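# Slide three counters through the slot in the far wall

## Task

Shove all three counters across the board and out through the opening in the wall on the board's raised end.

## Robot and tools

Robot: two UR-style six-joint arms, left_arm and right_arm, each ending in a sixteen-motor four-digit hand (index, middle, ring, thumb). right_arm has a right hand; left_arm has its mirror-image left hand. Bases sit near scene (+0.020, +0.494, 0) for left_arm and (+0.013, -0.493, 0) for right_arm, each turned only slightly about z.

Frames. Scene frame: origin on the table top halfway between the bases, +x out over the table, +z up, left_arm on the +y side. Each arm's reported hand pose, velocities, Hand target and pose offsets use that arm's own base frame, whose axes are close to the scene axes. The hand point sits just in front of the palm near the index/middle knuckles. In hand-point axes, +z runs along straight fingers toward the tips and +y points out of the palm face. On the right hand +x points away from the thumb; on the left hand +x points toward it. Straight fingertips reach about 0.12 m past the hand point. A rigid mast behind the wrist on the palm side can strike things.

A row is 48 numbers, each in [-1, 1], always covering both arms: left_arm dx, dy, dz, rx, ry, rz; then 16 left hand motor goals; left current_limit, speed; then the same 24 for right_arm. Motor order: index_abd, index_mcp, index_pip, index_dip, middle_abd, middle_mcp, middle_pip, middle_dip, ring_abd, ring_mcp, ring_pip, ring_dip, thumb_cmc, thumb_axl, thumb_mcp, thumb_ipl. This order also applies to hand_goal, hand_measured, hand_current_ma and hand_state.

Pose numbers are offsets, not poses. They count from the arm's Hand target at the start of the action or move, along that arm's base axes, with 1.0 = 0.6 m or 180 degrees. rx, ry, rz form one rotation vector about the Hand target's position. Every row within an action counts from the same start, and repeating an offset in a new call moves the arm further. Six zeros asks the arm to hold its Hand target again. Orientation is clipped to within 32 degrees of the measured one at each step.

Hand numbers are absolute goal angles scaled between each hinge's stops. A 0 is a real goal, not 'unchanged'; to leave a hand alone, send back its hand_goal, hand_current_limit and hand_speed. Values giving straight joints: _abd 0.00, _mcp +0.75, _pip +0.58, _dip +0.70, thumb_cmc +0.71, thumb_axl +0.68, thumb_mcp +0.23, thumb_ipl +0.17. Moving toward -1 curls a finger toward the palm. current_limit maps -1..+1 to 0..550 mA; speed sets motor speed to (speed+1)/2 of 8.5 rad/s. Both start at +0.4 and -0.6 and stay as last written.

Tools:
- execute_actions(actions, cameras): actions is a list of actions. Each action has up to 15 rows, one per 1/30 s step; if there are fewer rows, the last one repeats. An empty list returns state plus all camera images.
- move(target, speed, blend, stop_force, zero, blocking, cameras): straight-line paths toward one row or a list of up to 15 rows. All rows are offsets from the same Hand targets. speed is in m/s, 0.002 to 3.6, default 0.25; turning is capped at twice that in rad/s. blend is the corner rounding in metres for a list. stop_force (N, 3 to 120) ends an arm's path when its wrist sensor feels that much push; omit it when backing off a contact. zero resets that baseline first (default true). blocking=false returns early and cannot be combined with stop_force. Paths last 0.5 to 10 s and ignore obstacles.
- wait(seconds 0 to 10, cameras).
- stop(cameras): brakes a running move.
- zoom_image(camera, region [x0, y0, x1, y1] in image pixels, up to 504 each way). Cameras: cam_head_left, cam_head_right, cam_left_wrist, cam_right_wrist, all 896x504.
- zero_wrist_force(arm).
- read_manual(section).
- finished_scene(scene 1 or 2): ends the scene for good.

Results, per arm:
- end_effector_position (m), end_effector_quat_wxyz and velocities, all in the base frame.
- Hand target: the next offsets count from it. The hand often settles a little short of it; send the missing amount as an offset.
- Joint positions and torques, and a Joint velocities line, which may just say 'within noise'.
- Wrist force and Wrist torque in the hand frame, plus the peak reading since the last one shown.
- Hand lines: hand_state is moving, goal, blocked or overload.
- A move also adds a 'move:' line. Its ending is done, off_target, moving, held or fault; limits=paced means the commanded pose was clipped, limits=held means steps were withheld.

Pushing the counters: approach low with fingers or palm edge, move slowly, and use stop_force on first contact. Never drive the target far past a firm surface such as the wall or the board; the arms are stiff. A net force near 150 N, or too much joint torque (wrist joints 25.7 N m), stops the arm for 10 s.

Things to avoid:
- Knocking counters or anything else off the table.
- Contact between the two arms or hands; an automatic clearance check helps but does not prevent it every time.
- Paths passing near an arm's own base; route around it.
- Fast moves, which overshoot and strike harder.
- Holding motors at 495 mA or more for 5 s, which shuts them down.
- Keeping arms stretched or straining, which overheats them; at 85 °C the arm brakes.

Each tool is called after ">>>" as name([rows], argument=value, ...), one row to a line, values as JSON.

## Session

>>> execute_actions(actions=[])

Scene clock: 0.00 s.
left_arm: end_effector_position=(+0.4063, +0.0850, +0.2300) hand_goal=(+0.000, +0.754, +0.576, +0.696, +0.000, +0.754, +0.576, +0.696, +0.000, +0.754, +0.576, +0.696, +0.714, +0.678, +0.226, +0.168) hand_measured=(+0.000, +0.754, +0.576, +0.696, +0.000, +0.754, +0.576, +0.696, +0.000, +0.754, +0.576, +0.696, +0.714, +0.678, +0.226, +0.168) hand_current_ma=(+0, +0, +0, +0, +0, +0, +0, +0, +0, +0, +0, +0, +0, +0, +0, +0) hand_state=(goal, goal, goal, goal, goal, goal, goal, goal, goal, goal, goal, goal, goal, goal, goal, goal) hand_current_limit=0.40 hand_speed=-0.60 end_effector_quat_wxyz=(+0.000, +0.000, +1.000, +0.000) | right_arm: end_effector_position=(+0.4063, -0.0850, +0.2300) hand_goal=(+0.000, +0.754, +0.576, +0.696, +0.000, +0.754, +0.576, +0.696, +0.000, +0.754, +0.576, +0.696, +0.714, +0.678, +0.226, +0.168) hand_measured=(+0.000, +0.754, +0.576, +0.696, +0.000, +0.754, +0.576, +0.696, +0.000, +0.754, +0.576, +0.696, +0.714, +0.678, +0.226, +0.168) hand_current_ma=(+0, +0, +0, +0, +0, +0, +0, +0, +0, +0, +0, +0, +0, +0, +0, +0) hand_state=(goal, goal, goal, goal, goal, goal, goal, goal, goal, goal, goal, goal, goal, goal, goal, goal) hand_current_limit=0.40 hand_speed=-0.60 end_effector_quat_wxyz=(+0.000, +1.000, +0.000, +0.000)
Joint positions: left_arm=[3.458 -1.419 -2.042 -1.252 1.571 -1.255] | right_arm=[-0.316 -1.723 2.042 -1.89 -1.571 1.255]
Joint velocities: within noise
Joint torques (N m): no reading
Motor temperatures (°C): left_arm=[35 35 31 38 46 39] | right_arm=[30 31 32 35 32 35]
Wrist force (N): no reading
Wrist torque (N m): no reading
Wrist force, peak (N): no reading
Hand target: left_arm +0.4063, +0.0850, +0.2300; +0.000, +0.000, +1.000, +0.000 | right_arm +0.4063, -0.0850, +0.2300; +0.000, +1.000, +0.000, +0.000

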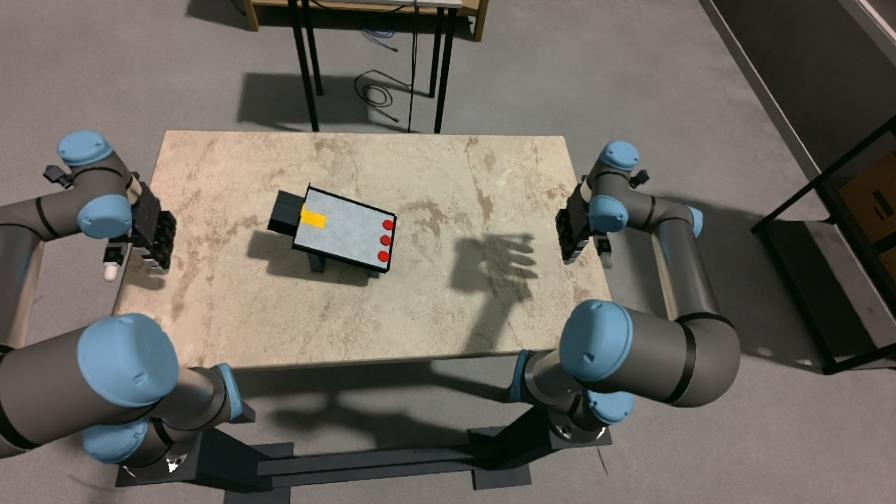

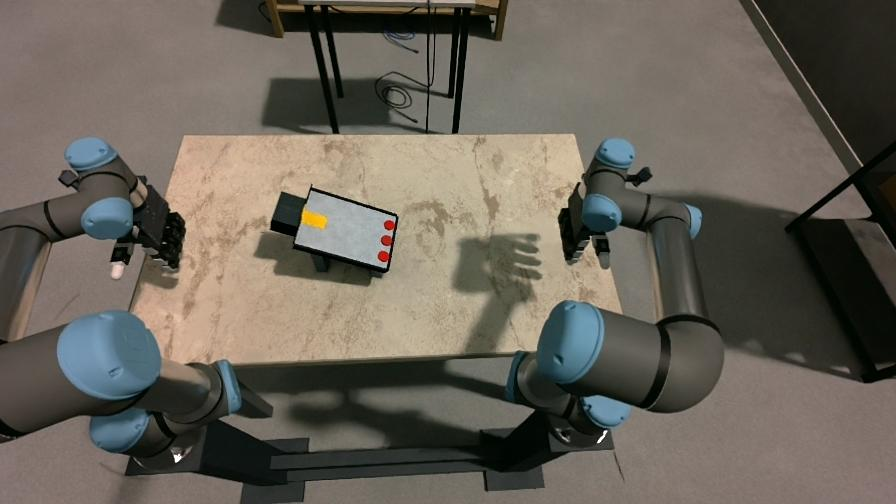

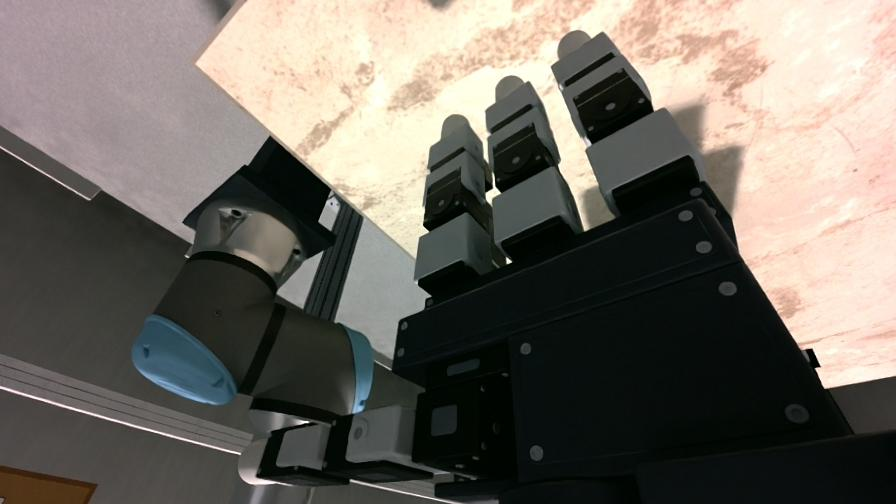

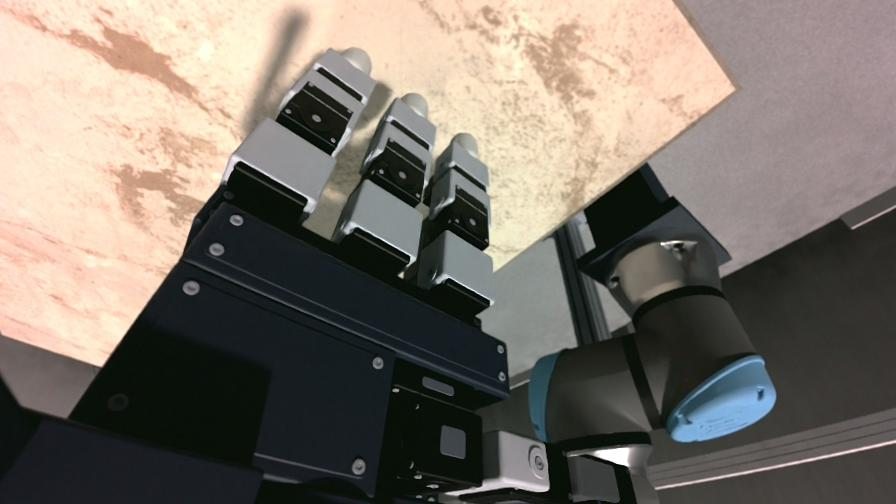

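>>> zoom_image(camera="cam_head_left", region=[260, 170, 410, 290])

>>> zoom_image(camera="cam_head_right", region=[260, 170, 410, 290])

Scaled by 3.360 from the camera's 896x504 image, which has a finer 1280x720 frame.

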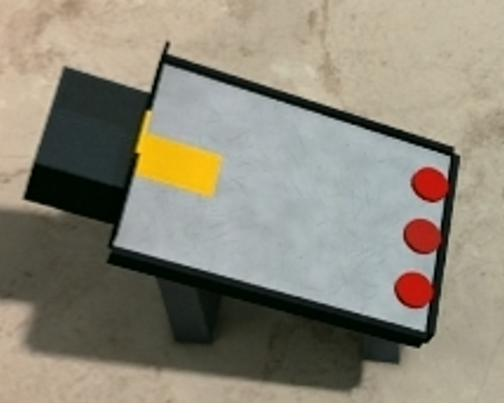

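Scaled by 3.360 from the camera's 896x504 image, which has a finer 1280x720 frame.

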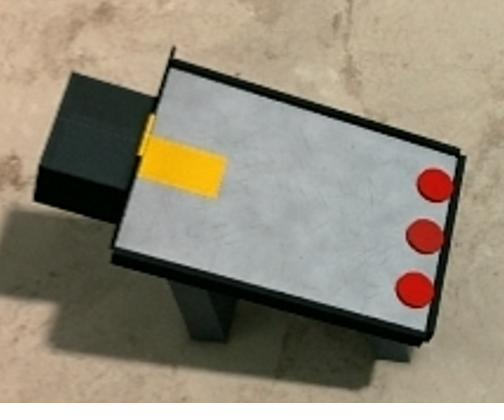

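>>> move([
  [0.0562,-0.3417,0.2833,-0.1109,0.0117,-0.0692, 0.0,0.754,0.358,0.551, 0.0,-0.19,-0.29,0.26, 0.0,-0.19,-0.29,0.26, 0.714,0.678,0.226,0.168, 0.4,-0.2, 0.26,0.8555,0.1933,0,0,-0.328, -0.112,0.89,0.022,0.696, 0.112,0.89,0.022,0.696, 0.0,-0.19,-0.29,0.26, 0.714,0.678,0.226,0.168, 0.4,-0.2],
], speed=0.28, cameras=["all"])

>>> zoom_image(camera="cam_right_wrist", region=[540, 0, 800, 146])

>>> zoom_image(camera="cam_right_wrist", region=[540, 146, 800, 292])

Scene clock: 5.87 s.
left_arm: end_effector_position=(+0.4400, -0.1200, +0.3999) hand_goal=(+0.000, +0.754, +0.358, +0.552, +0.000, -0.190, -0.290, +0.260, +0.000, -0.190, -0.290, +0.260, +0.714, +0.678, +0.226, +0.168) hand_measured=(+0.000, +0.752, +0.360, +0.554, +0.000, -0.170, -0.284, +0.262, +0.000, -0.172, -0.282, +0.262, +0.714, +0.678, +0.224, +0.168) hand_current_ma=(+0, -1, +2, +3, +0, +41, +8, +3, +0, +37, +9, +3, +0, -1, -3, +0) hand_state=(goal, goal, goal, goal, goal, goal, goal, goal, goal, goal, goal, goal, goal, goal, goal, goal) hand_current_limit=0.40 hand_speed=-0.20 end_effector_quat_wxyz=(-0.018, +0.108, +0.979, -0.173) | right_arm: end_effector_position=(+0.5623, +0.4283, +0.3460) hand_goal=(-0.112, +0.890, +0.022, +0.696, +0.112, +0.890, +0.022, +0.696, +0.000, -0.190, -0.290, +0.260, +0.714, +0.678, +0.226, +0.168) hand_measured=(-0.102, +0.886, +0.026, +0.696, +0.102, +0.888, +0.026, +0.696, +0.000, -0.172, -0.284, +0.262, +0.714, +0.678, +0.224, +0.168) hand_current_ma=(+40, -14, +16, +0, -38, -12, +19, +0, +0, +88, +30, +11, +0, -4, -15, -2) hand_state=(goal, goal, goal, goal, goal, goal, goal, goal, goal, goal, goal, goal, goal, goal, goal, goal) hand_current_limit=0.40 hand_speed=-0.20 end_effector_quat_wxyz=(+0.000, +0.870, -0.493, +0.000)
Joint positions: left_arm=[3.157 -1.509 -1.463 -1.824 1.231 -1.321] | right_arm=[0.441 -0.775 0.475 -1.271 -1.571 3.042]
Joint torques (N m): left_arm=[2.37 32.69 24.28 2.71 0.02 1.2] | right_arm=[-10.17 -42.45 -33.56 -1.02 1.42 1.61]
Wrist force (N): left_arm=[0.0 -0.2 -0.3] | right_arm=[-0.6 -0.1 0.1]
Wrist torque (N m): left_arm=[0.24 0.01 0.11] | right_arm=[0.08 0.07 -0.05]
Wrist force, peak (N): left_arm=[0.0 1.5 1.0] | right_arm=[-0.8 2.4 0.8]
Hand target: left_arm +0.4400, -0.1200, +0.4000; -0.018, +0.108, +0.979, -0.173 | right_arm +0.5623, +0.4283, +0.3460; +0.000, +0.870, -0.493, +0.000
Off the commanded pose: left_arm 0.000 m, 0 deg | right_arm 0.000 m, 0 deg.
move: done
camera_calibration:
cam_left_wrist: T_world_to_cam=[[0.646079, -0.7414, 0.181406, -0.472287], [-0.434286, -0.161625, 0.886156, -0.240479], [-0.627676, -0.651309, -0.426402, 0.494088], [0, 0, 0, 1]] pos_world=[0.510826, -0.0672166, 0.509458]
cam_right_wrist: T_world_to_cam=[[-0.938618, 0.341945, -0.0454876, 0.436414], [0.20975, 0.670426, 0.711712, -0.697431], [0.273863, 0.658485, -0.700997, -0.0653661], [0, 0, 0, 1]] pos_world=[0.573814, 0.361388, 0.4704]

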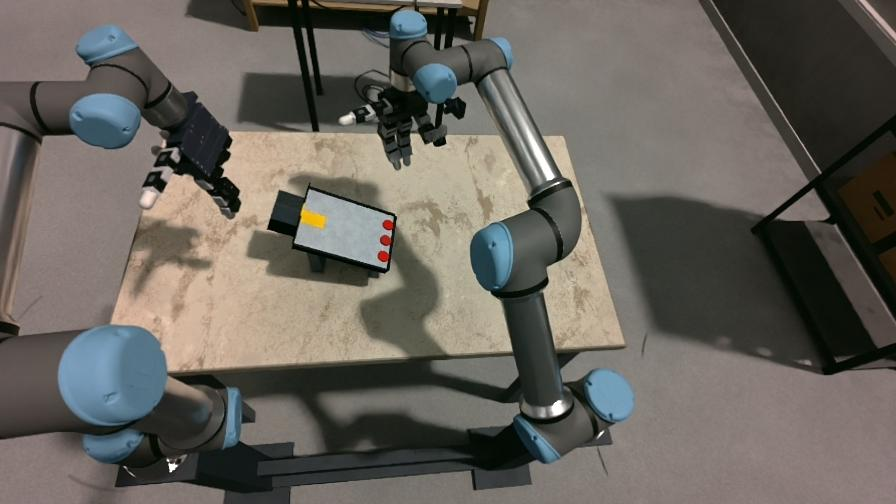

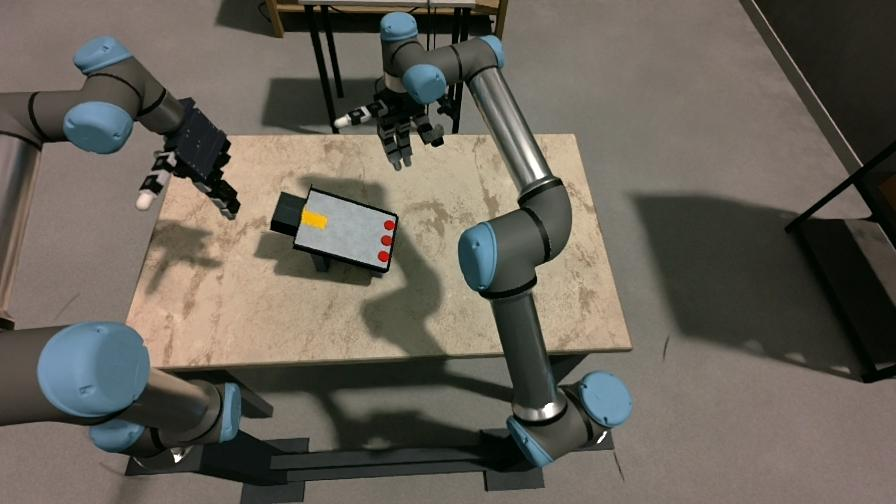

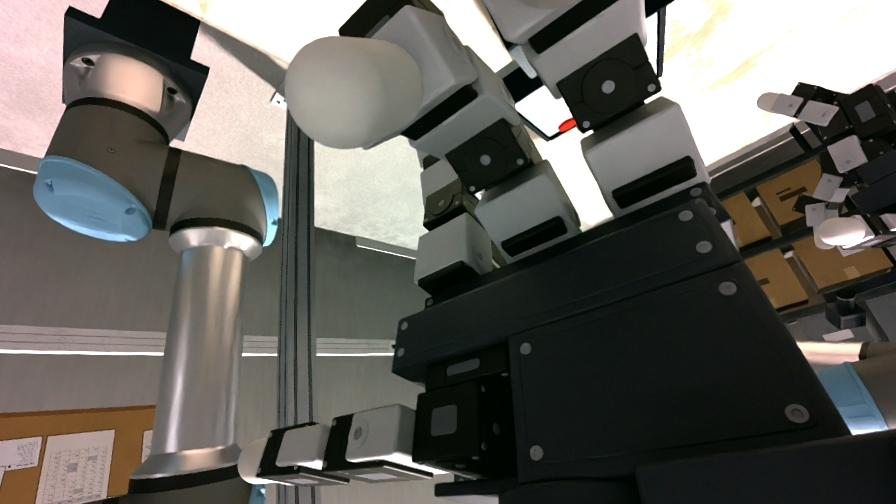

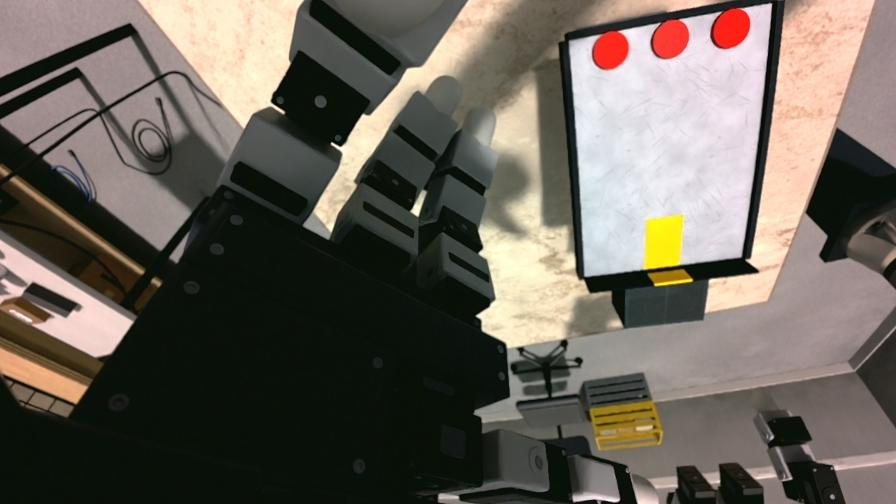

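Scaled by 1.938 from the camera's 896x504 image, which has a finer 1280x720 frame.

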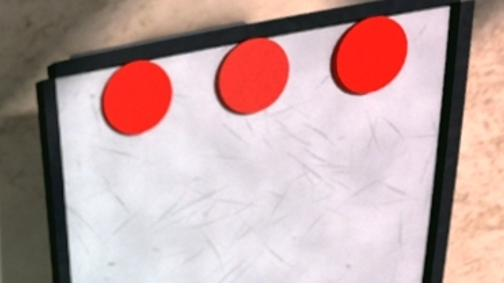

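Scaled by 1.938 from the camera's 896x504 image, which has a finer 1280x720 frame.

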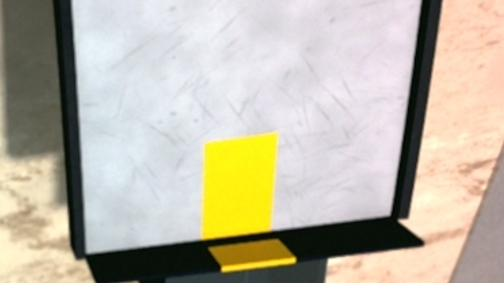

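>>> move([
  [0.0333,-0.5333,-0.0333,0,0,0, 0.0,0.754,0.358,0.551, 0.0,-0.19,-0.29,0.26, 0.0,-0.19,-0.29,0.26, 0.714,0.678,0.226,0.168, 0.4,-0.2, -0.12,-0.25,-0.08,0.12,-0.078,0.1345, -0.112,0.89,0.022,0.696, 0.112,0.89,0.022,0.696, 0.0,-0.19,-0.29,0.26, 0.714,0.678,0.226,0.168, 0.4,-0.2],
  [0.0355,-0.5693,-0.2667,0,0,0, 0.0,0.754,0.358,0.551, 0.0,-0.19,-0.29,0.26, 0.0,-0.19,-0.29,0.26, 0.714,0.678,0.226,0.168, 0.4,-0.2, -0.2085,-0.3695,-0.16,0.2407,-0.1565,0.269, -0.112,0.89,0.022,0.696, 0.112,0.89,0.022,0.696, 0.0,-0.19,-0.29,0.26, 0.714,0.678,0.226,0.168, 0.4,-0.2],
], speed=[0.3,0.2], blend=0.03, cameras=["cam_left_wrist","cam_head_left"])

>>> zoom_image(camera="cam_head_left", region=[290, 180, 420, 280])

Scene clock: 10.40 s.
left_arm: end_effector_position=(+0.4612, -0.4616, +0.2399) hand_goal=(+0.000, +0.754, +0.358, +0.552, +0.000, -0.190, -0.290, +0.260, +0.000, -0.190, -0.290, +0.260, +0.714, +0.678, +0.226, +0.168) hand_measured=(+0.000, +0.750, +0.360, +0.554, +0.000, -0.172, -0.284, +0.262, +0.000, -0.174, -0.282, +0.262, +0.712, +0.678, +0.224, +0.168) hand_current_ma=(+0, -4, +1, +3, +0, +35, +8, +3, +0, +31, +9, +3, -2, -1, -3, +0) hand_state=(goal, goal, goal, goal, goal, goal, goal, goal, goal, goal, goal, goal, goal, goal, goal, goal) hand_current_limit=0.40 hand_speed=-0.20 end_effector_quat_wxyz=(-0.018, +0.108, +0.979, -0.173) | right_arm: end_effector_position=(+0.4373, +0.2065, +0.2500) hand_goal=(-0.112, +0.890, +0.022, +0.696, +0.112, +0.890, +0.022, +0.696, +0.000, -0.190, -0.290, +0.260, +0.714, +0.678, +0.226, +0.168) hand_measured=(-0.102, +0.884, +0.022, +0.696, +0.102, +0.884, +0.024, +0.696, +0.000, -0.180, -0.284, +0.262, +0.710, +0.678, +0.224, +0.168) hand_current_ma=(+39, -29, +4, +0, -38, -27, +7, +0, +0, +47, +30, +11, -22, -4, -15, -2) hand_state=(goal, goal, goal, goal, goal, goal, goal, goal, goal, goal, goal, goal, goal, goal, goal, goal) hand_current_limit=0.40 hand_speed=-0.20 end_effector_quat_wxyz=(-0.422, +0.904, -0.057, +0.026) end_effector_velocity=(+0.000, +0.000, -0.001) end_effector_angular_velocity=(+0.000, +0.000, +0.004)
Joint positions: left_arm=[2.572 -1.996 -1.344 -1.246 1.244 -1.942] | right_arm=[-0.114 -1.663 1.986 -1.906 -0.698 1.588]
Joint velocities: left_arm=[within noise] | right_arm=[0 0.001 0.001 0.003 0 -0.006]
Joint torques (N m): left_arm=[3.1 53.66 33.73 2.12 1.13 1.29] | right_arm=[0.65 -12.03 -21.11 -1.15 1.81 -1.16]
Wrist force (N): left_arm=[0.1 -0.5 -0.2] | right_arm=[-0.3 -1.6 -0.9]
Wrist torque (N m): left_arm=[0.18 0.00 0.09] | right_arm=[-0.02 0.11 0.03]
Wrist force, peak (N): left_arm=[0.7 2.4 -1.1] | right_arm=[-0.5 -1.8 -1.1]
Hand target: left_arm +0.4613, -0.4616, +0.2400; -0.018, +0.108, +0.979, -0.173 | right_arm +0.4372, +0.2066, +0.2500; -0.422, +0.904, -0.057, +0.026
Off the commanded pose: left_arm 0.000 m, 0 deg | right_arm 0.000 m, 0 deg.
move: done
camera_calibration:
cam_left_wrist: T_world_to_cam=[[0.646139, -0.741377, 0.181283, -0.71034], [-0.434197, -0.161729, 0.886181, -0.14477], [-0.627676, -0.651309, -0.426404, 0.216682], [0, 0, 0, 1]] pos_world=[0.532126, -0.408917, 0.349459]
Images, in order (width x height): cam_head_left 896x504, cam_left_wrist 896x504.

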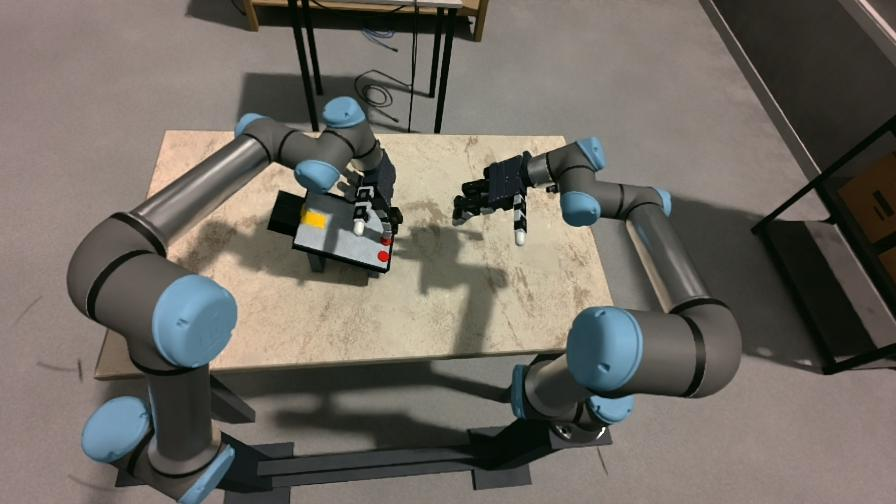

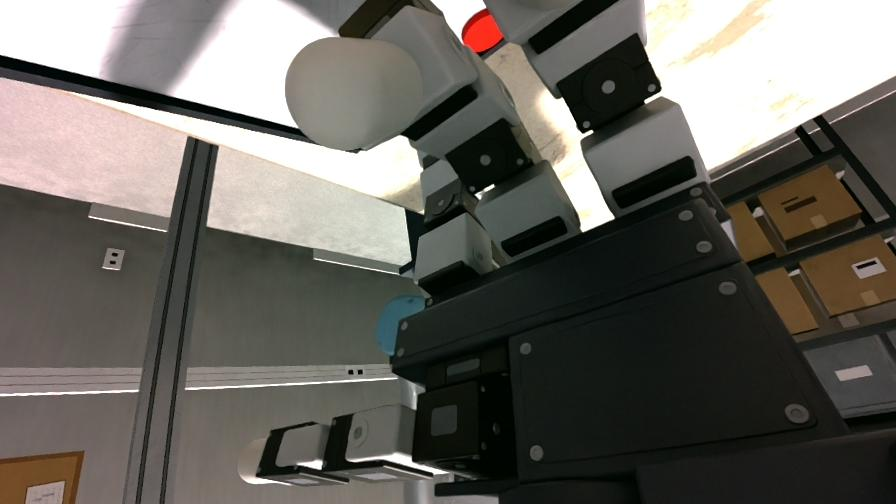

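Scaled by 3.877 from the camera's 896x504 image, which has a finer 1280x720 frame.

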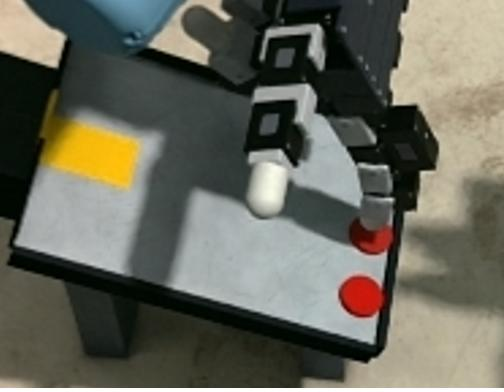

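>>> move([
  [0,0,-0.035,0,0,0, 0.0,0.754,0.358,0.551, 0.0,-0.19,-0.29,0.26, 0.0,-0.19,-0.29,0.26, 0.714,0.678,0.226,0.168, 0.4,-0.2, 0,0,0,0,0,0, -0.112,0.89,0.022,0.696, 0.112,0.89,0.022,0.696, 0.0,-0.19,-0.29,0.26, 0.714,0.678,0.226,0.168, 0.4,-0.2],
], speed=0.02, stop_force=3, cameras=["cam_head_left"])

>>> zoom_image(camera="cam_head_left", region=[350, 210, 410, 270])

Scene clock: 12.37 s.
left_arm: end_effector_position=(+0.4613, -0.4616, +0.2280) hand_goal=(+0.000, +0.754, +0.358, +0.552, +0.000, -0.190, -0.290, +0.260, +0.000, -0.190, -0.290, +0.260, +0.714, +0.678, +0.226, +0.168) hand_measured=(+0.000, +0.756, +0.354, +0.548, +0.000, -0.172, -0.284, +0.262, +0.000, -0.174, -0.282, +0.262, +0.712, +0.678, +0.224, +0.168) hand_current_ma=(+0, +2, -4, -6, +0, +35, +8, +3, +0, +31, +9, +3, -2, -1, -3, +0) hand_state=(goal, goal, goal, goal, goal, goal, goal, goal, goal, goal, goal, goal, goal, goal, goal, goal) hand_current_limit=0.40 hand_speed=-0.20 end_effector_quat_wxyz=(-0.018, +0.108, +0.979, -0.173) | right_arm: end_effector_position=(+0.4372, +0.2066, +0.2500) hand_goal=(-0.112, +0.890, +0.022, +0.696, +0.112, +0.890, +0.022, +0.696, +0.000, -0.190, -0.290, +0.260, +0.714, +0.678, +0.226, +0.168) hand_measured=(-0.102, +0.884, +0.022, +0.696, +0.102, +0.884, +0.024, +0.696, +0.000, -0.180, -0.284, +0.262, +0.710, +0.678, +0.224, +0.168) hand_current_ma=(+39, -29, +4, +0, -38, -27, +7, +0, +0, +47, +30, +11, -22, -4, -15, -2) hand_state=(goal, goal, goal, goal, goal, goal, goal, goal, goal, goal, goal, goal, goal, goal, goal, goal) hand_current_limit=0.40 hand_speed=-0.20 end_effector_quat_wxyz=(-0.422, +0.904, -0.057, +0.026)
Joint positions: left_arm=[2.572 -2.002 -1.366 -1.218 1.244 -1.942] | right_arm=[-0.114 -1.663 1.986 -1.906 -0.698 1.588]
Joint torques (N m): left_arm=[3.05 53.96 34.48 5.05 -0.24 1.49] | right_arm=[-6.7 -6.01 -12.75 -3.44 3.39 1.51]
Wrist force (N): left_arm=[-0.1 -0.8 -1.1] | right_arm=[0.0 -1.5 -1.2]
Wrist torque (N m): left_arm=[0.28 0.03 0.07] | right_arm=[0.01 0.08 0.08]
Wrist force, peak (N): left_arm=[0.0 -3.9 -8.8] | right_arm=[-0.1 -2.0 -1.4]
Hand target: left_arm +0.4613, -0.4616, +0.2280; -0.018, +0.108, +0.979, -0.173 (not the last commanded pose) | right_arm +0.4372, +0.2066, +0.2500; -0.422, +0.904, -0.057, +0.026
Off the commanded pose: left_arm 0.009 m, 0 deg | right_arm 0.000 m, 0 deg.
move: contact (left_arm)
Images, in order (width x height): cam_head_left 896x504.

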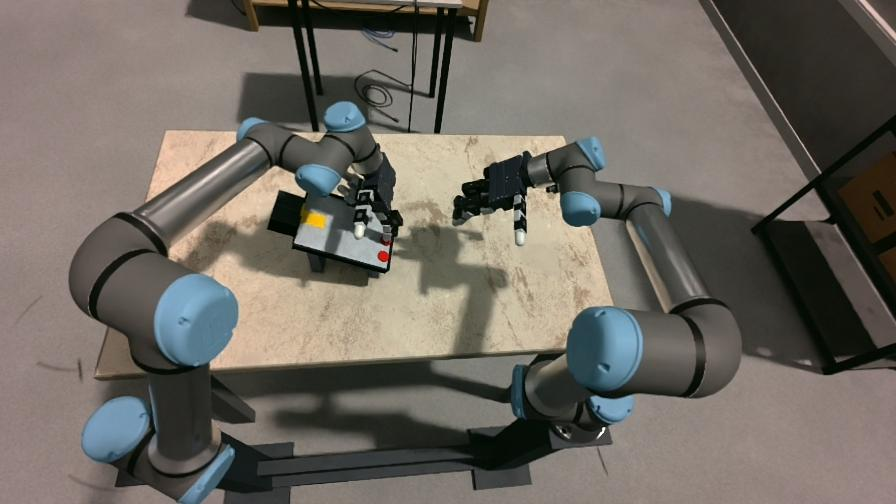

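Scaled by 8.400 from the camera's 896x504 image, which has a finer 1280x720 frame.

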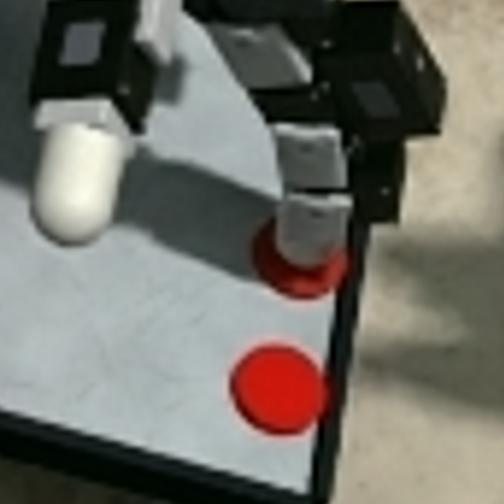

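>>> move([
  [0,0,0,0,0,0, 0.0,0.644,0.358,0.551, 0.0,-0.19,-0.29,0.26, 0.0,-0.19,-0.29,0.26, 0.714,0.678,0.226,0.168, -0.3,-0.6, 0,0,0,0,0,0, -0.112,0.89,0.022,0.696, 0.112,0.89,0.022,0.696, 0.0,-0.19,-0.29,0.26, 0.714,0.678,0.226,0.168, 0.4,-0.2],
  [0.05897,0.26402,0.09483,0,0,0, 0.0,0.644,0.358,0.551, 0.0,-0.19,-0.29,0.26, 0.0,-0.19,-0.29,0.26, 0.714,0.678,0.226,0.168, -0.3,-0.6, 0,0,0,0,0,0, -0.112,0.89,0.022,0.696, 0.112,0.89,0.022,0.696, 0.0,-0.19,-0.29,0.26, 0.714,0.678,0.226,0.168, 0.4,-0.2],
], speed=0.06, cameras=["cam_head_left"])

>>> zoom_image(camera="cam_head_left", region=[280, 180, 410, 280])

Scene clock: 16.40 s.
left_arm: end_effector_position=(+0.4966, -0.3031, +0.2850) hand_goal=(+0.000, +0.644, +0.358, +0.552, +0.000, -0.190, -0.290, +0.260, +0.000, -0.190, -0.290, +0.260, +0.714, +0.678, +0.226, +0.168) hand_measured=(+0.000, +0.752, +0.390, +0.566, +0.000, -0.172, -0.284, +0.262, +0.000, -0.174, -0.282, +0.262, +0.712, +0.678, +0.224, +0.168) hand_current_ma=(+0, +192, +69, +24, +0, +35, +8, +3, +0, +31, +9, +3, -2, -1, -3, +0) hand_state=(goal, blocked, blocked, goal, goal, goal, goal, goal, goal, goal, goal, goal, goal, goal, goal, goal) hand_current_limit=-0.30 hand_speed=-0.60 end_effector_quat_wxyz=(-0.018, +0.108, +0.979, -0.173) end_effector_velocity=(+0.000, -0.001, -0.001) end_effector_angular_velocity=(+0.001, -0.001, +0.002) | right_arm: end_effector_position=(+0.4372, +0.2066, +0.2500) hand_goal=(-0.112, +0.890, +0.022, +0.696, +0.112, +0.890, +0.022, +0.696, +0.000, -0.190, -0.290, +0.260, +0.714, +0.678, +0.226, +0.168) hand_measured=(-0.102, +0.884, +0.022, +0.696, +0.102, +0.884, +0.024, +0.696, +0.000, -0.180, -0.284, +0.262, +0.710, +0.678, +0.224, +0.168) hand_current_ma=(+39, -29, +4, +0, -38, -27, +7, +0, +0, +47, +30, +11, -22, -4, -15, -2) hand_state=(goal, goal, goal, goal, goal, goal, goal, goal, goal, goal, goal, goal, goal, goal, goal, goal) hand_current_limit=0.40 hand_speed=-0.20 end_effector_quat_wxyz=(-0.422, +0.904, -0.057, +0.026)
Joint positions: left_arm=[2.826 -1.808 -1.46 -1.408 1.223 -1.673] | right_arm=[-0.114 -1.663 1.986 -1.906 -0.698 1.588]
Joint velocities: left_arm=[-0.003 -0.002 0 0.005 0.002 -0.005] | right_arm=[within noise]
Joint torques (N m): left_arm=[-9.63 23.87 13.18 4.73 -1.31 -1.9] | right_arm=[-10.89 -6.18 -12.78 -3.58 3.3 1.46]
Wrist force (N): left_arm=[0.0 -4.1 -4.8] | right_arm=[-0.6 -1.4 -1.2]
Wrist torque (N m): left_arm=[0.69 0.15 0.01] | right_arm=[0.03 0.14 0.04]
Wrist force, peak (N): left_arm=[0.0 -4.1 -4.8] | right_arm=[-0.5 -1.9 -1.2]
Hand target: left_arm +0.4967, -0.3032, +0.2849; -0.018, +0.108, +0.979, -0.173 | right_arm +0.4372, +0.2066, +0.2500; -0.422, +0.904, -0.057, +0.026
Off the commanded pose: left_arm 0.000 m, 0 deg | right_arm 0.000 m, 0 deg.
move: done
Images, in order (width x height): cam_head_left 896x504.

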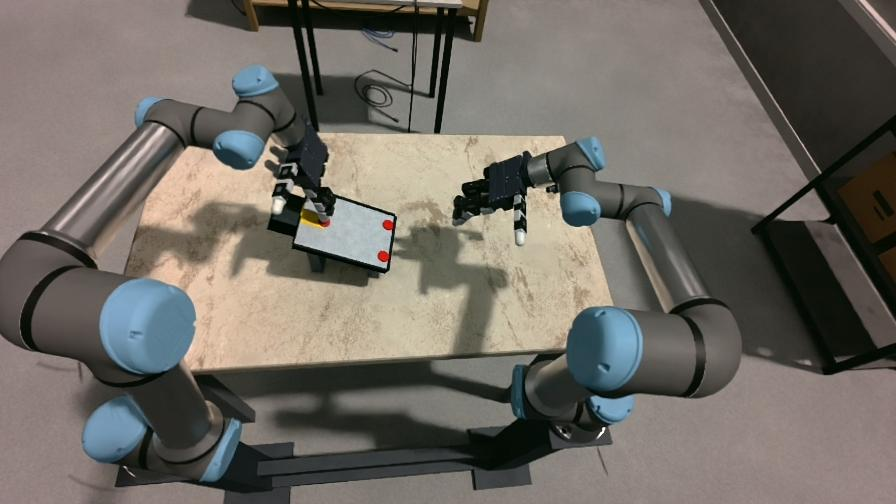

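Scaled by 3.877 from the camera's 896x504 image, which has a finer 1280x720 frame.

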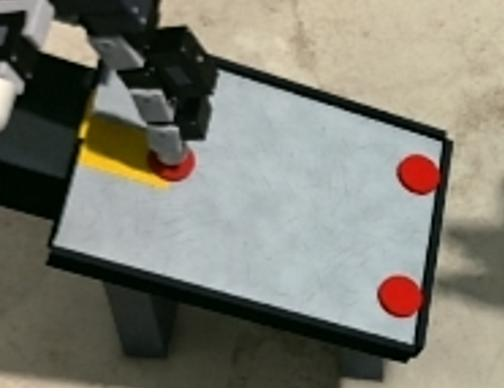

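>>> move([
  [0,0,0,0,0,0, 0.0,0.644,0.358,0.551, 0.0,-0.19,-0.29,0.26, 0.0,-0.19,-0.29,0.26, 0.714,0.678,0.226,0.168, -0.3,-0.6, -0.0103,0.4653,-0.0705,0,0,0, -0.112,0.89,0.022,0.696, 0.112,0.89,0.022,0.696, 0.0,-0.19,-0.29,0.26, 0.714,0.678,0.226,0.168, 0.4,-0.2],
], speed=0.13, stop_force=6, cameras=["cam_head_left","cam_right_wrist"])

>>> zoom_image(camera="cam_head_left", region=[280, 180, 410, 280])

Scene clock: 19.70 s.
left_arm: end_effector_position=(+0.4967, -0.3032, +0.2849) hand_goal=(+0.000, +0.644, +0.358, +0.552, +0.000, -0.190, -0.290, +0.260, +0.000, -0.190, -0.290, +0.260, +0.714, +0.678, +0.226, +0.168) hand_measured=(+0.000, +0.752, +0.390, +0.564, +0.000, -0.172, -0.284, +0.262, +0.000, -0.174, -0.282, +0.262, +0.712, +0.678, +0.224, +0.168) hand_current_ma=(+0, +193, +69, +19, +0, +35, +8, +3, +0, +31, +9, +3, -2, -1, -3, +0) hand_state=(goal, blocked, blocked, goal, goal, goal, goal, goal, goal, goal, goal, goal, goal, goal, goal, goal) hand_current_limit=-0.30 hand_speed=-0.60 end_effector_quat_wxyz=(-0.018, +0.108, +0.979, -0.173) | right_arm: end_effector_position=(+0.4310, +0.4857, +0.2077) hand_goal=(-0.112, +0.890, +0.022, +0.696, +0.112, +0.890, +0.022, +0.696, +0.000, -0.190, -0.290, +0.260, +0.714, +0.678, +0.226, +0.168) hand_measured=(-0.102, +0.884, +0.022, +0.696, +0.102, +0.884, +0.024, +0.696, +0.000, -0.182, -0.284, +0.262, +0.710, +0.678, +0.224, +0.168) hand_current_ma=(+39, -30, +4, +0, -38, -27, +6, +0, +0, +40, +30, +11, -22, -4, -15, -2) hand_state=(goal, goal, goal, goal, goal, goal, goal, goal, goal, goal, goal, goal, goal, goal, goal, goal) hand_current_limit=0.40 hand_speed=-0.20 end_effector_quat_wxyz=(-0.422, +0.904, -0.057, +0.026)
Joint positions: left_arm=[2.826 -1.808 -1.46 -1.408 1.223 -1.673] | right_arm=[0.454 -1.254 1.79 -2.685 -0.874 2.366]
Joint torques (N m): left_arm=[-8.33 23.97 31.82 4.26 1.72 0.77] | right_arm=[5.81 -24.57 -24.69 -4.34 2.38 1.69]
Wrist force (N): left_arm=[0.2 -4.8 -6.2] | right_arm=[-0.8 -1.0 -0.8]
Wrist torque (N m): left_arm=[0.78 0.18 0.03] | right_arm=[0.10 0.15 0.09]
Wrist force, peak (N): left_arm=[0.2 -4.8 -6.2] | right_arm=[0.1 -0.8 -2.2]
Hand target: left_arm +0.4967, -0.3032, +0.2849; -0.018, +0.108, +0.979, -0.173 | right_arm +0.4310, +0.4858, +0.2077; -0.422, +0.904, -0.057, +0.026
Off the commanded pose: left_arm 0.000 m, 0 deg | right_arm 0.000 m, 0 deg.
move: done
camera_calibration:
cam_right_wrist: T_world_to_cam=[[-0.816704, -0.269589, -0.510212, 0.628364], [-0.48823, -0.14851, 0.859986, 0.0578361], [-0.307615, 0.951455, -0.010333, -0.199313], [0, 0, 0, 1]] pos_world=[0.480113, 0.367627, 0.268801]
Images, in order (width x height): cam_head_left 896x504, cam_right_wrist 896x504.

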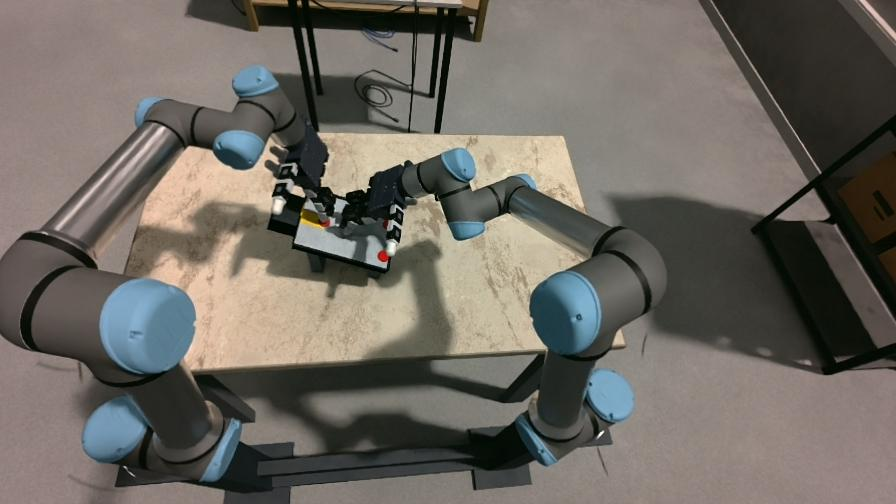

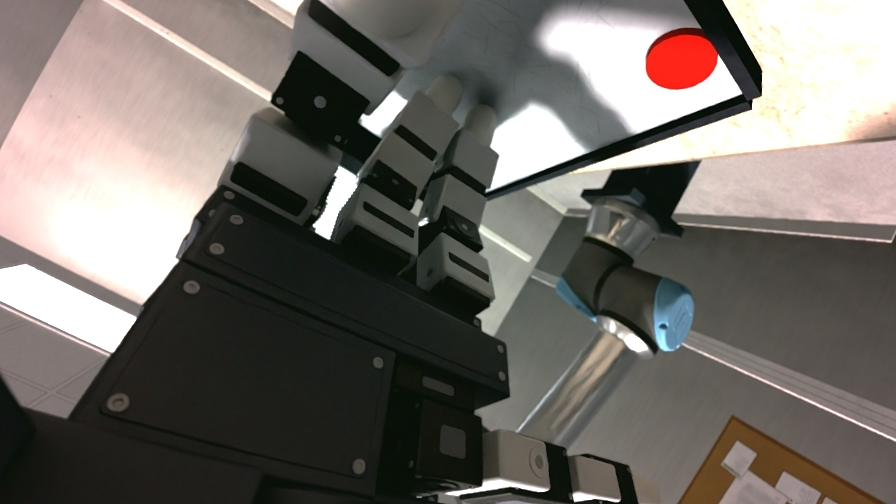

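Scaled by 3.877 from the camera's 896x504 image, which has a finer 1280x720 frame.

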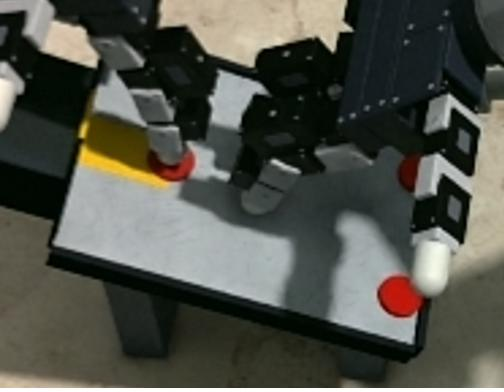

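>>> move([
  [0,0.0333,0.1333,0,0,0, 0.0,0.754,0.358,0.551, 0.0,-0.19,-0.29,0.26, 0.0,-0.19,-0.29,0.26, 0.714,0.678,0.226,0.168, -0.3,-0.2, 0,0,0,0,0,0, -0.112,0.89,0.022,0.696, 0.112,0.89,0.022,0.696, 0.0,-0.19,-0.29,0.26, 0.714,0.678,0.226,0.168, 0.4,-0.2],
  [-0.0583,0.3333,0.1917,0,0,0, 0.0,0.754,0.358,0.551, 0.0,-0.19,-0.29,0.26, 0.0,-0.19,-0.29,0.26, 0.714,0.678,0.226,0.168, -0.3,-0.2, 0,0,0,0,0,0, -0.112,0.89,0.022,0.696, 0.112,0.89,0.022,0.696, 0.0,-0.19,-0.29,0.26, 0.714,0.678,0.226,0.168, 0.4,-0.2],
], speed=0.22, blend=0.02, cameras=["cam_head_left"])

>>> zoom_image(camera="cam_head_left", region=[280, 180, 410, 280])

Scene clock: 21.73 s.
left_arm: end_effector_position=(+0.4617, -0.1032, +0.3999) hand_goal=(+0.000, +0.754, +0.358, +0.552, +0.000, -0.190, -0.290, +0.260, +0.000, -0.190, -0.290, +0.260, +0.714, +0.678, +0.226, +0.168) hand_measured=(+0.000, +0.752, +0.360, +0.554, +0.000, -0.172, -0.284, +0.262, +0.000, -0.174, -0.282, +0.262, +0.712, +0.678, +0.224, +0.168) hand_current_ma=(+0, -3, +2, +3, +0, +35, +8, +3, +0, +31, +9, +3, -2, -1, -3, +0) hand_state=(goal, goal, goal, goal, goal, goal, goal, goal, goal, goal, goal, goal, goal, goal, goal, goal) hand_current_limit=-0.30 hand_speed=-0.20 end_effector_quat_wxyz=(-0.018, +0.108, +0.979, -0.173) | right_arm: end_effector_position=(+0.4310, +0.4858, +0.2077) hand_goal=(-0.112, +0.890, +0.022, +0.696, +0.112, +0.890, +0.022, +0.696, +0.000, -0.190, -0.290, +0.260, +0.714, +0.678, +0.226, +0.168) hand_measured=(-0.102, +0.884, +0.022, +0.696, +0.102, +0.884, +0.024, +0.696, +0.000, -0.182, -0.284, +0.262, +0.710, +0.678, +0.224, +0.168) hand_current_ma=(+39, -30, +3, +0, -38, -28, +5, +0, +0, +40, +30, +11, -22, -4, -15, -2) hand_state=(goal, goal, goal, goal, goal, goal, goal, goal, goal, goal, goal, goal, goal, goal, goal, goal) hand_current_limit=0.40 hand_speed=-0.20 end_effector_quat_wxyz=(-0.422, +0.904, -0.057, +0.026)
Joint positions: left_arm=[3.192 -1.551 -1.42 -1.837 1.234 -1.285] | right_arm=[0.454 -1.254 1.79 -2.685 -0.874 2.366]
Joint torques (N m): left_arm=[5.72 28.18 34.25 1.9 -2.69 1.8] | right_arm=[10.73 -22.96 -32.44 -4.1 0.7 1.62]
Wrist force (N): left_arm=[0.0 -0.2 -0.3] | right_arm=[-0.7 -1.0 -0.8]
Wrist torque (N m): left_arm=[0.24 0.01 0.10] | right_arm=[0.09 0.15 0.09]
Wrist force, peak (N): left_arm=[0.3 -4.7 -6.1] | right_arm=[-1.1 -1.0 -1.3]
Hand target: left_arm +0.4617, -0.1032, +0.4000; -0.018, +0.108, +0.979, -0.173 | right_arm +0.4310, +0.4858, +0.2077; -0.422, +0.904, -0.057, +0.026
Off the commanded pose: left_arm 0.000 m, 0 deg | right_arm 0.000 m, 0 deg.
move: done
Images, in order (width x height): cam_head_left 896x504.

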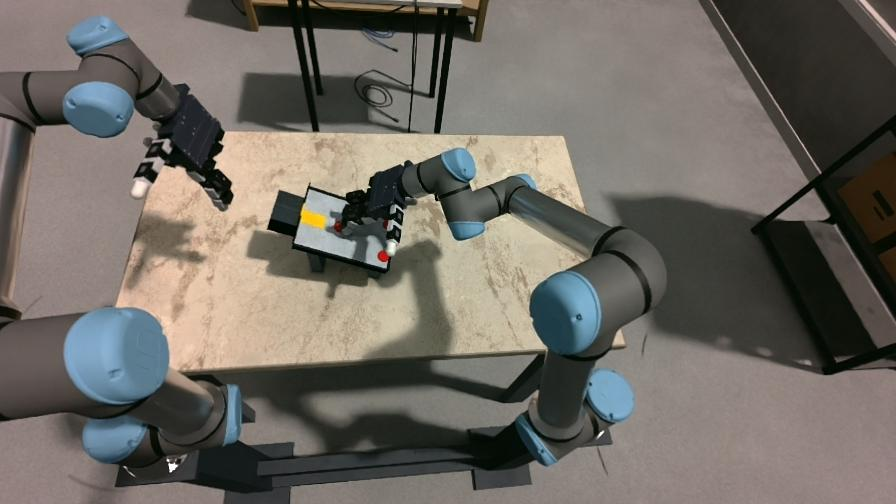

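Scaled by 3.877 from the camera's 896x504 image, which has a finer 1280x720 frame.

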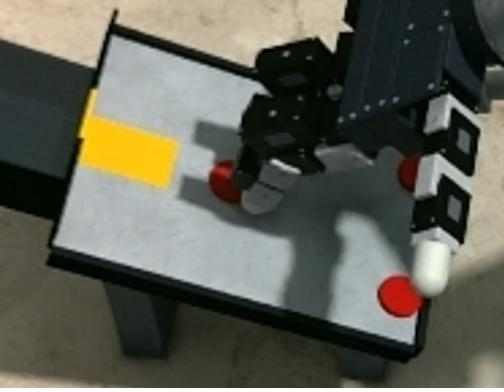

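>>> move([
  [0,0,0,0,0,0, 0.0,0.754,0.358,0.551, 0.0,-0.19,-0.29,0.26, 0.0,-0.19,-0.29,0.26, 0.714,0.678,0.226,0.168, -0.3,-0.2, 0.0176,0.1325,0.0469,0,0,0, -0.112,0.89,0.022,0.696, 0.112,0.89,0.022,0.696, 0.0,-0.19,-0.29,0.26, 0.714,0.678,0.226,0.168, 0.4,-0.2],
], speed=0.06, cameras=["cam_head_left","cam_right_wrist"])

>>> zoom_image(camera="cam_head_left", region=[285, 200, 335, 240])

>>> zoom_image(camera="cam_right_wrist", region=[400, 40, 540, 140])

Scene clock: 23.83 s.
left_arm: end_effector_position=(+0.4617, -0.1032, +0.4000) hand_goal=(+0.000, +0.754, +0.358, +0.552, +0.000, -0.190, -0.290, +0.260, +0.000, -0.190, -0.290, +0.260, +0.714, +0.678, +0.226, +0.168) hand_measured=(+0.000, +0.752, +0.360, +0.554, +0.000, -0.172, -0.284, +0.262, +0.000, -0.174, -0.282, +0.262, +0.712, +0.678, +0.224, +0.168) hand_current_ma=(+0, -3, +2, +3, +0, +35, +8, +3, +0, +31, +9, +3, -2, -1, -3, +0) hand_state=(goal, goal, goal, goal, goal, goal, goal, goal, goal, goal, goal, goal, goal, goal, goal, goal) hand_current_limit=-0.30 hand_speed=-0.20 end_effector_quat_wxyz=(-0.018, +0.108, +0.979, -0.173) | right_arm: end_effector_position=(+0.4415, +0.5653, +0.2357) hand_goal=(-0.112, +0.890, +0.022, +0.696, +0.112, +0.890, +0.022, +0.696, +0.000, -0.190, -0.290, +0.260, +0.714, +0.678, +0.226, +0.168) hand_measured=(-0.102, +0.884, +0.022, +0.696, +0.102, +0.884, +0.022, +0.696, +0.000, -0.182, -0.284, +0.262, +0.710, +0.678, +0.224, +0.168) hand_current_ma=(+39, -31, -1, +0, -38, -28, +1, +0, +0, +40, +30, +11, -22, -4, -15, -2) hand_state=(goal, goal, goal, goal, goal, goal, goal, goal, goal, goal, goal, goal, goal, goal, goal, goal) hand_current_limit=0.40 hand_speed=-0.20 end_effector_quat_wxyz=(-0.422, +0.904, -0.057, +0.026)
Joint positions: left_arm=[3.192 -1.551 -1.42 -1.837 1.234 -1.285] | right_arm=[0.564 -1.137 1.558 -2.639 -0.937 2.48]
Joint torques (N m): left_arm=[7.08 33.98 33.72 -0.08 -2.73 1.84] | right_arm=[-12.53 -48.78 -18.45 -4.48 2.81 -0.83]
Wrist force (N): left_arm=[0.0 -0.3 -0.3] | right_arm=[-0.4 -1.4 -0.5]
Wrist torque (N m): left_arm=[0.22 0.02 0.07] | right_arm=[0.01 0.07 0.07]
Wrist force, peak (N): left_arm=[-0.2 -0.2 -0.6] | right_arm=[-1.2 -2.0 -0.7]
Hand target: left_arm +0.4617, -0.1032, +0.4000; -0.018, +0.108, +0.979, -0.173 | right_arm +0.4416, +0.5653, +0.2358; -0.422, +0.904, -0.057, +0.026
Off the commanded pose: left_arm 0.000 m, 0 deg | right_arm 0.000 m, 0 deg.
move: done
camera_calibration:
cam_right_wrist: T_world_to_cam=[[-0.816739, -0.269741, -0.510075, 0.67273], [-0.488112, -0.148431, 0.860067, 0.0505881], [-0.307706, 0.951424, -0.0104344, -0.271441], [0, 0, 0, 1]] pos_world=[0.490613, 0.447227, 0.296801]
Images, in order (width x height): cam_head_left 896x504, cam_right_wrist 896x504.

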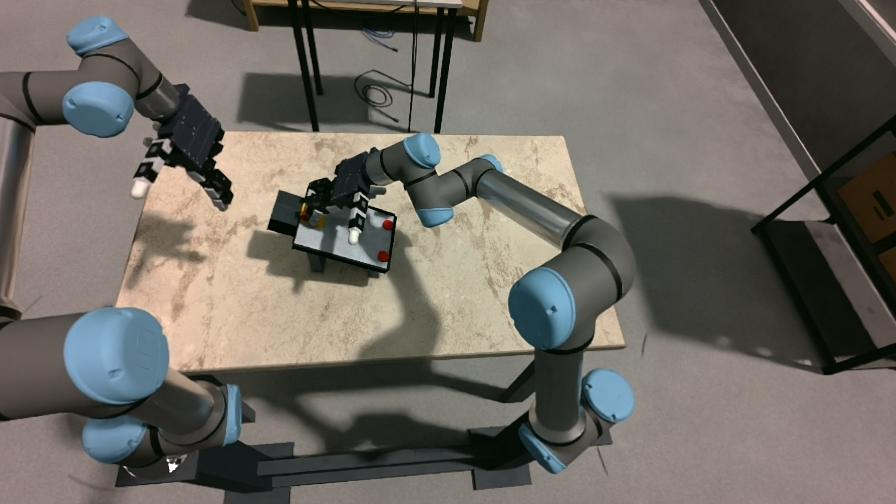

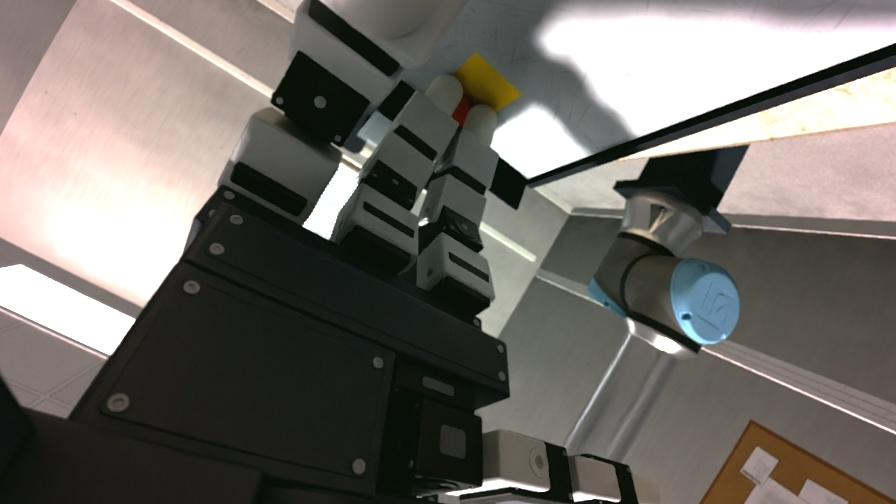

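Scaled by 10.080 from the camera's 896x504 image, which has a finer 1280x720 frame.

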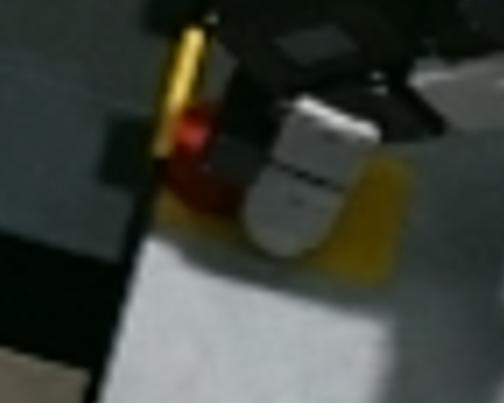

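Scaled by 3.600 from the camera's 896x504 image, which has a finer 1280x720 frame.

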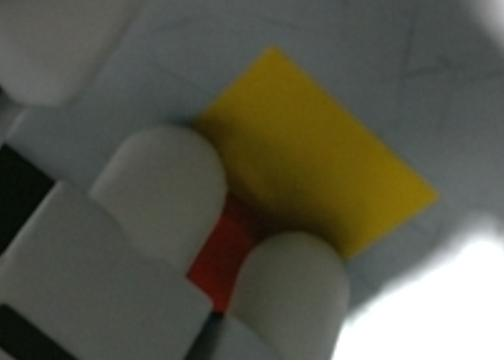

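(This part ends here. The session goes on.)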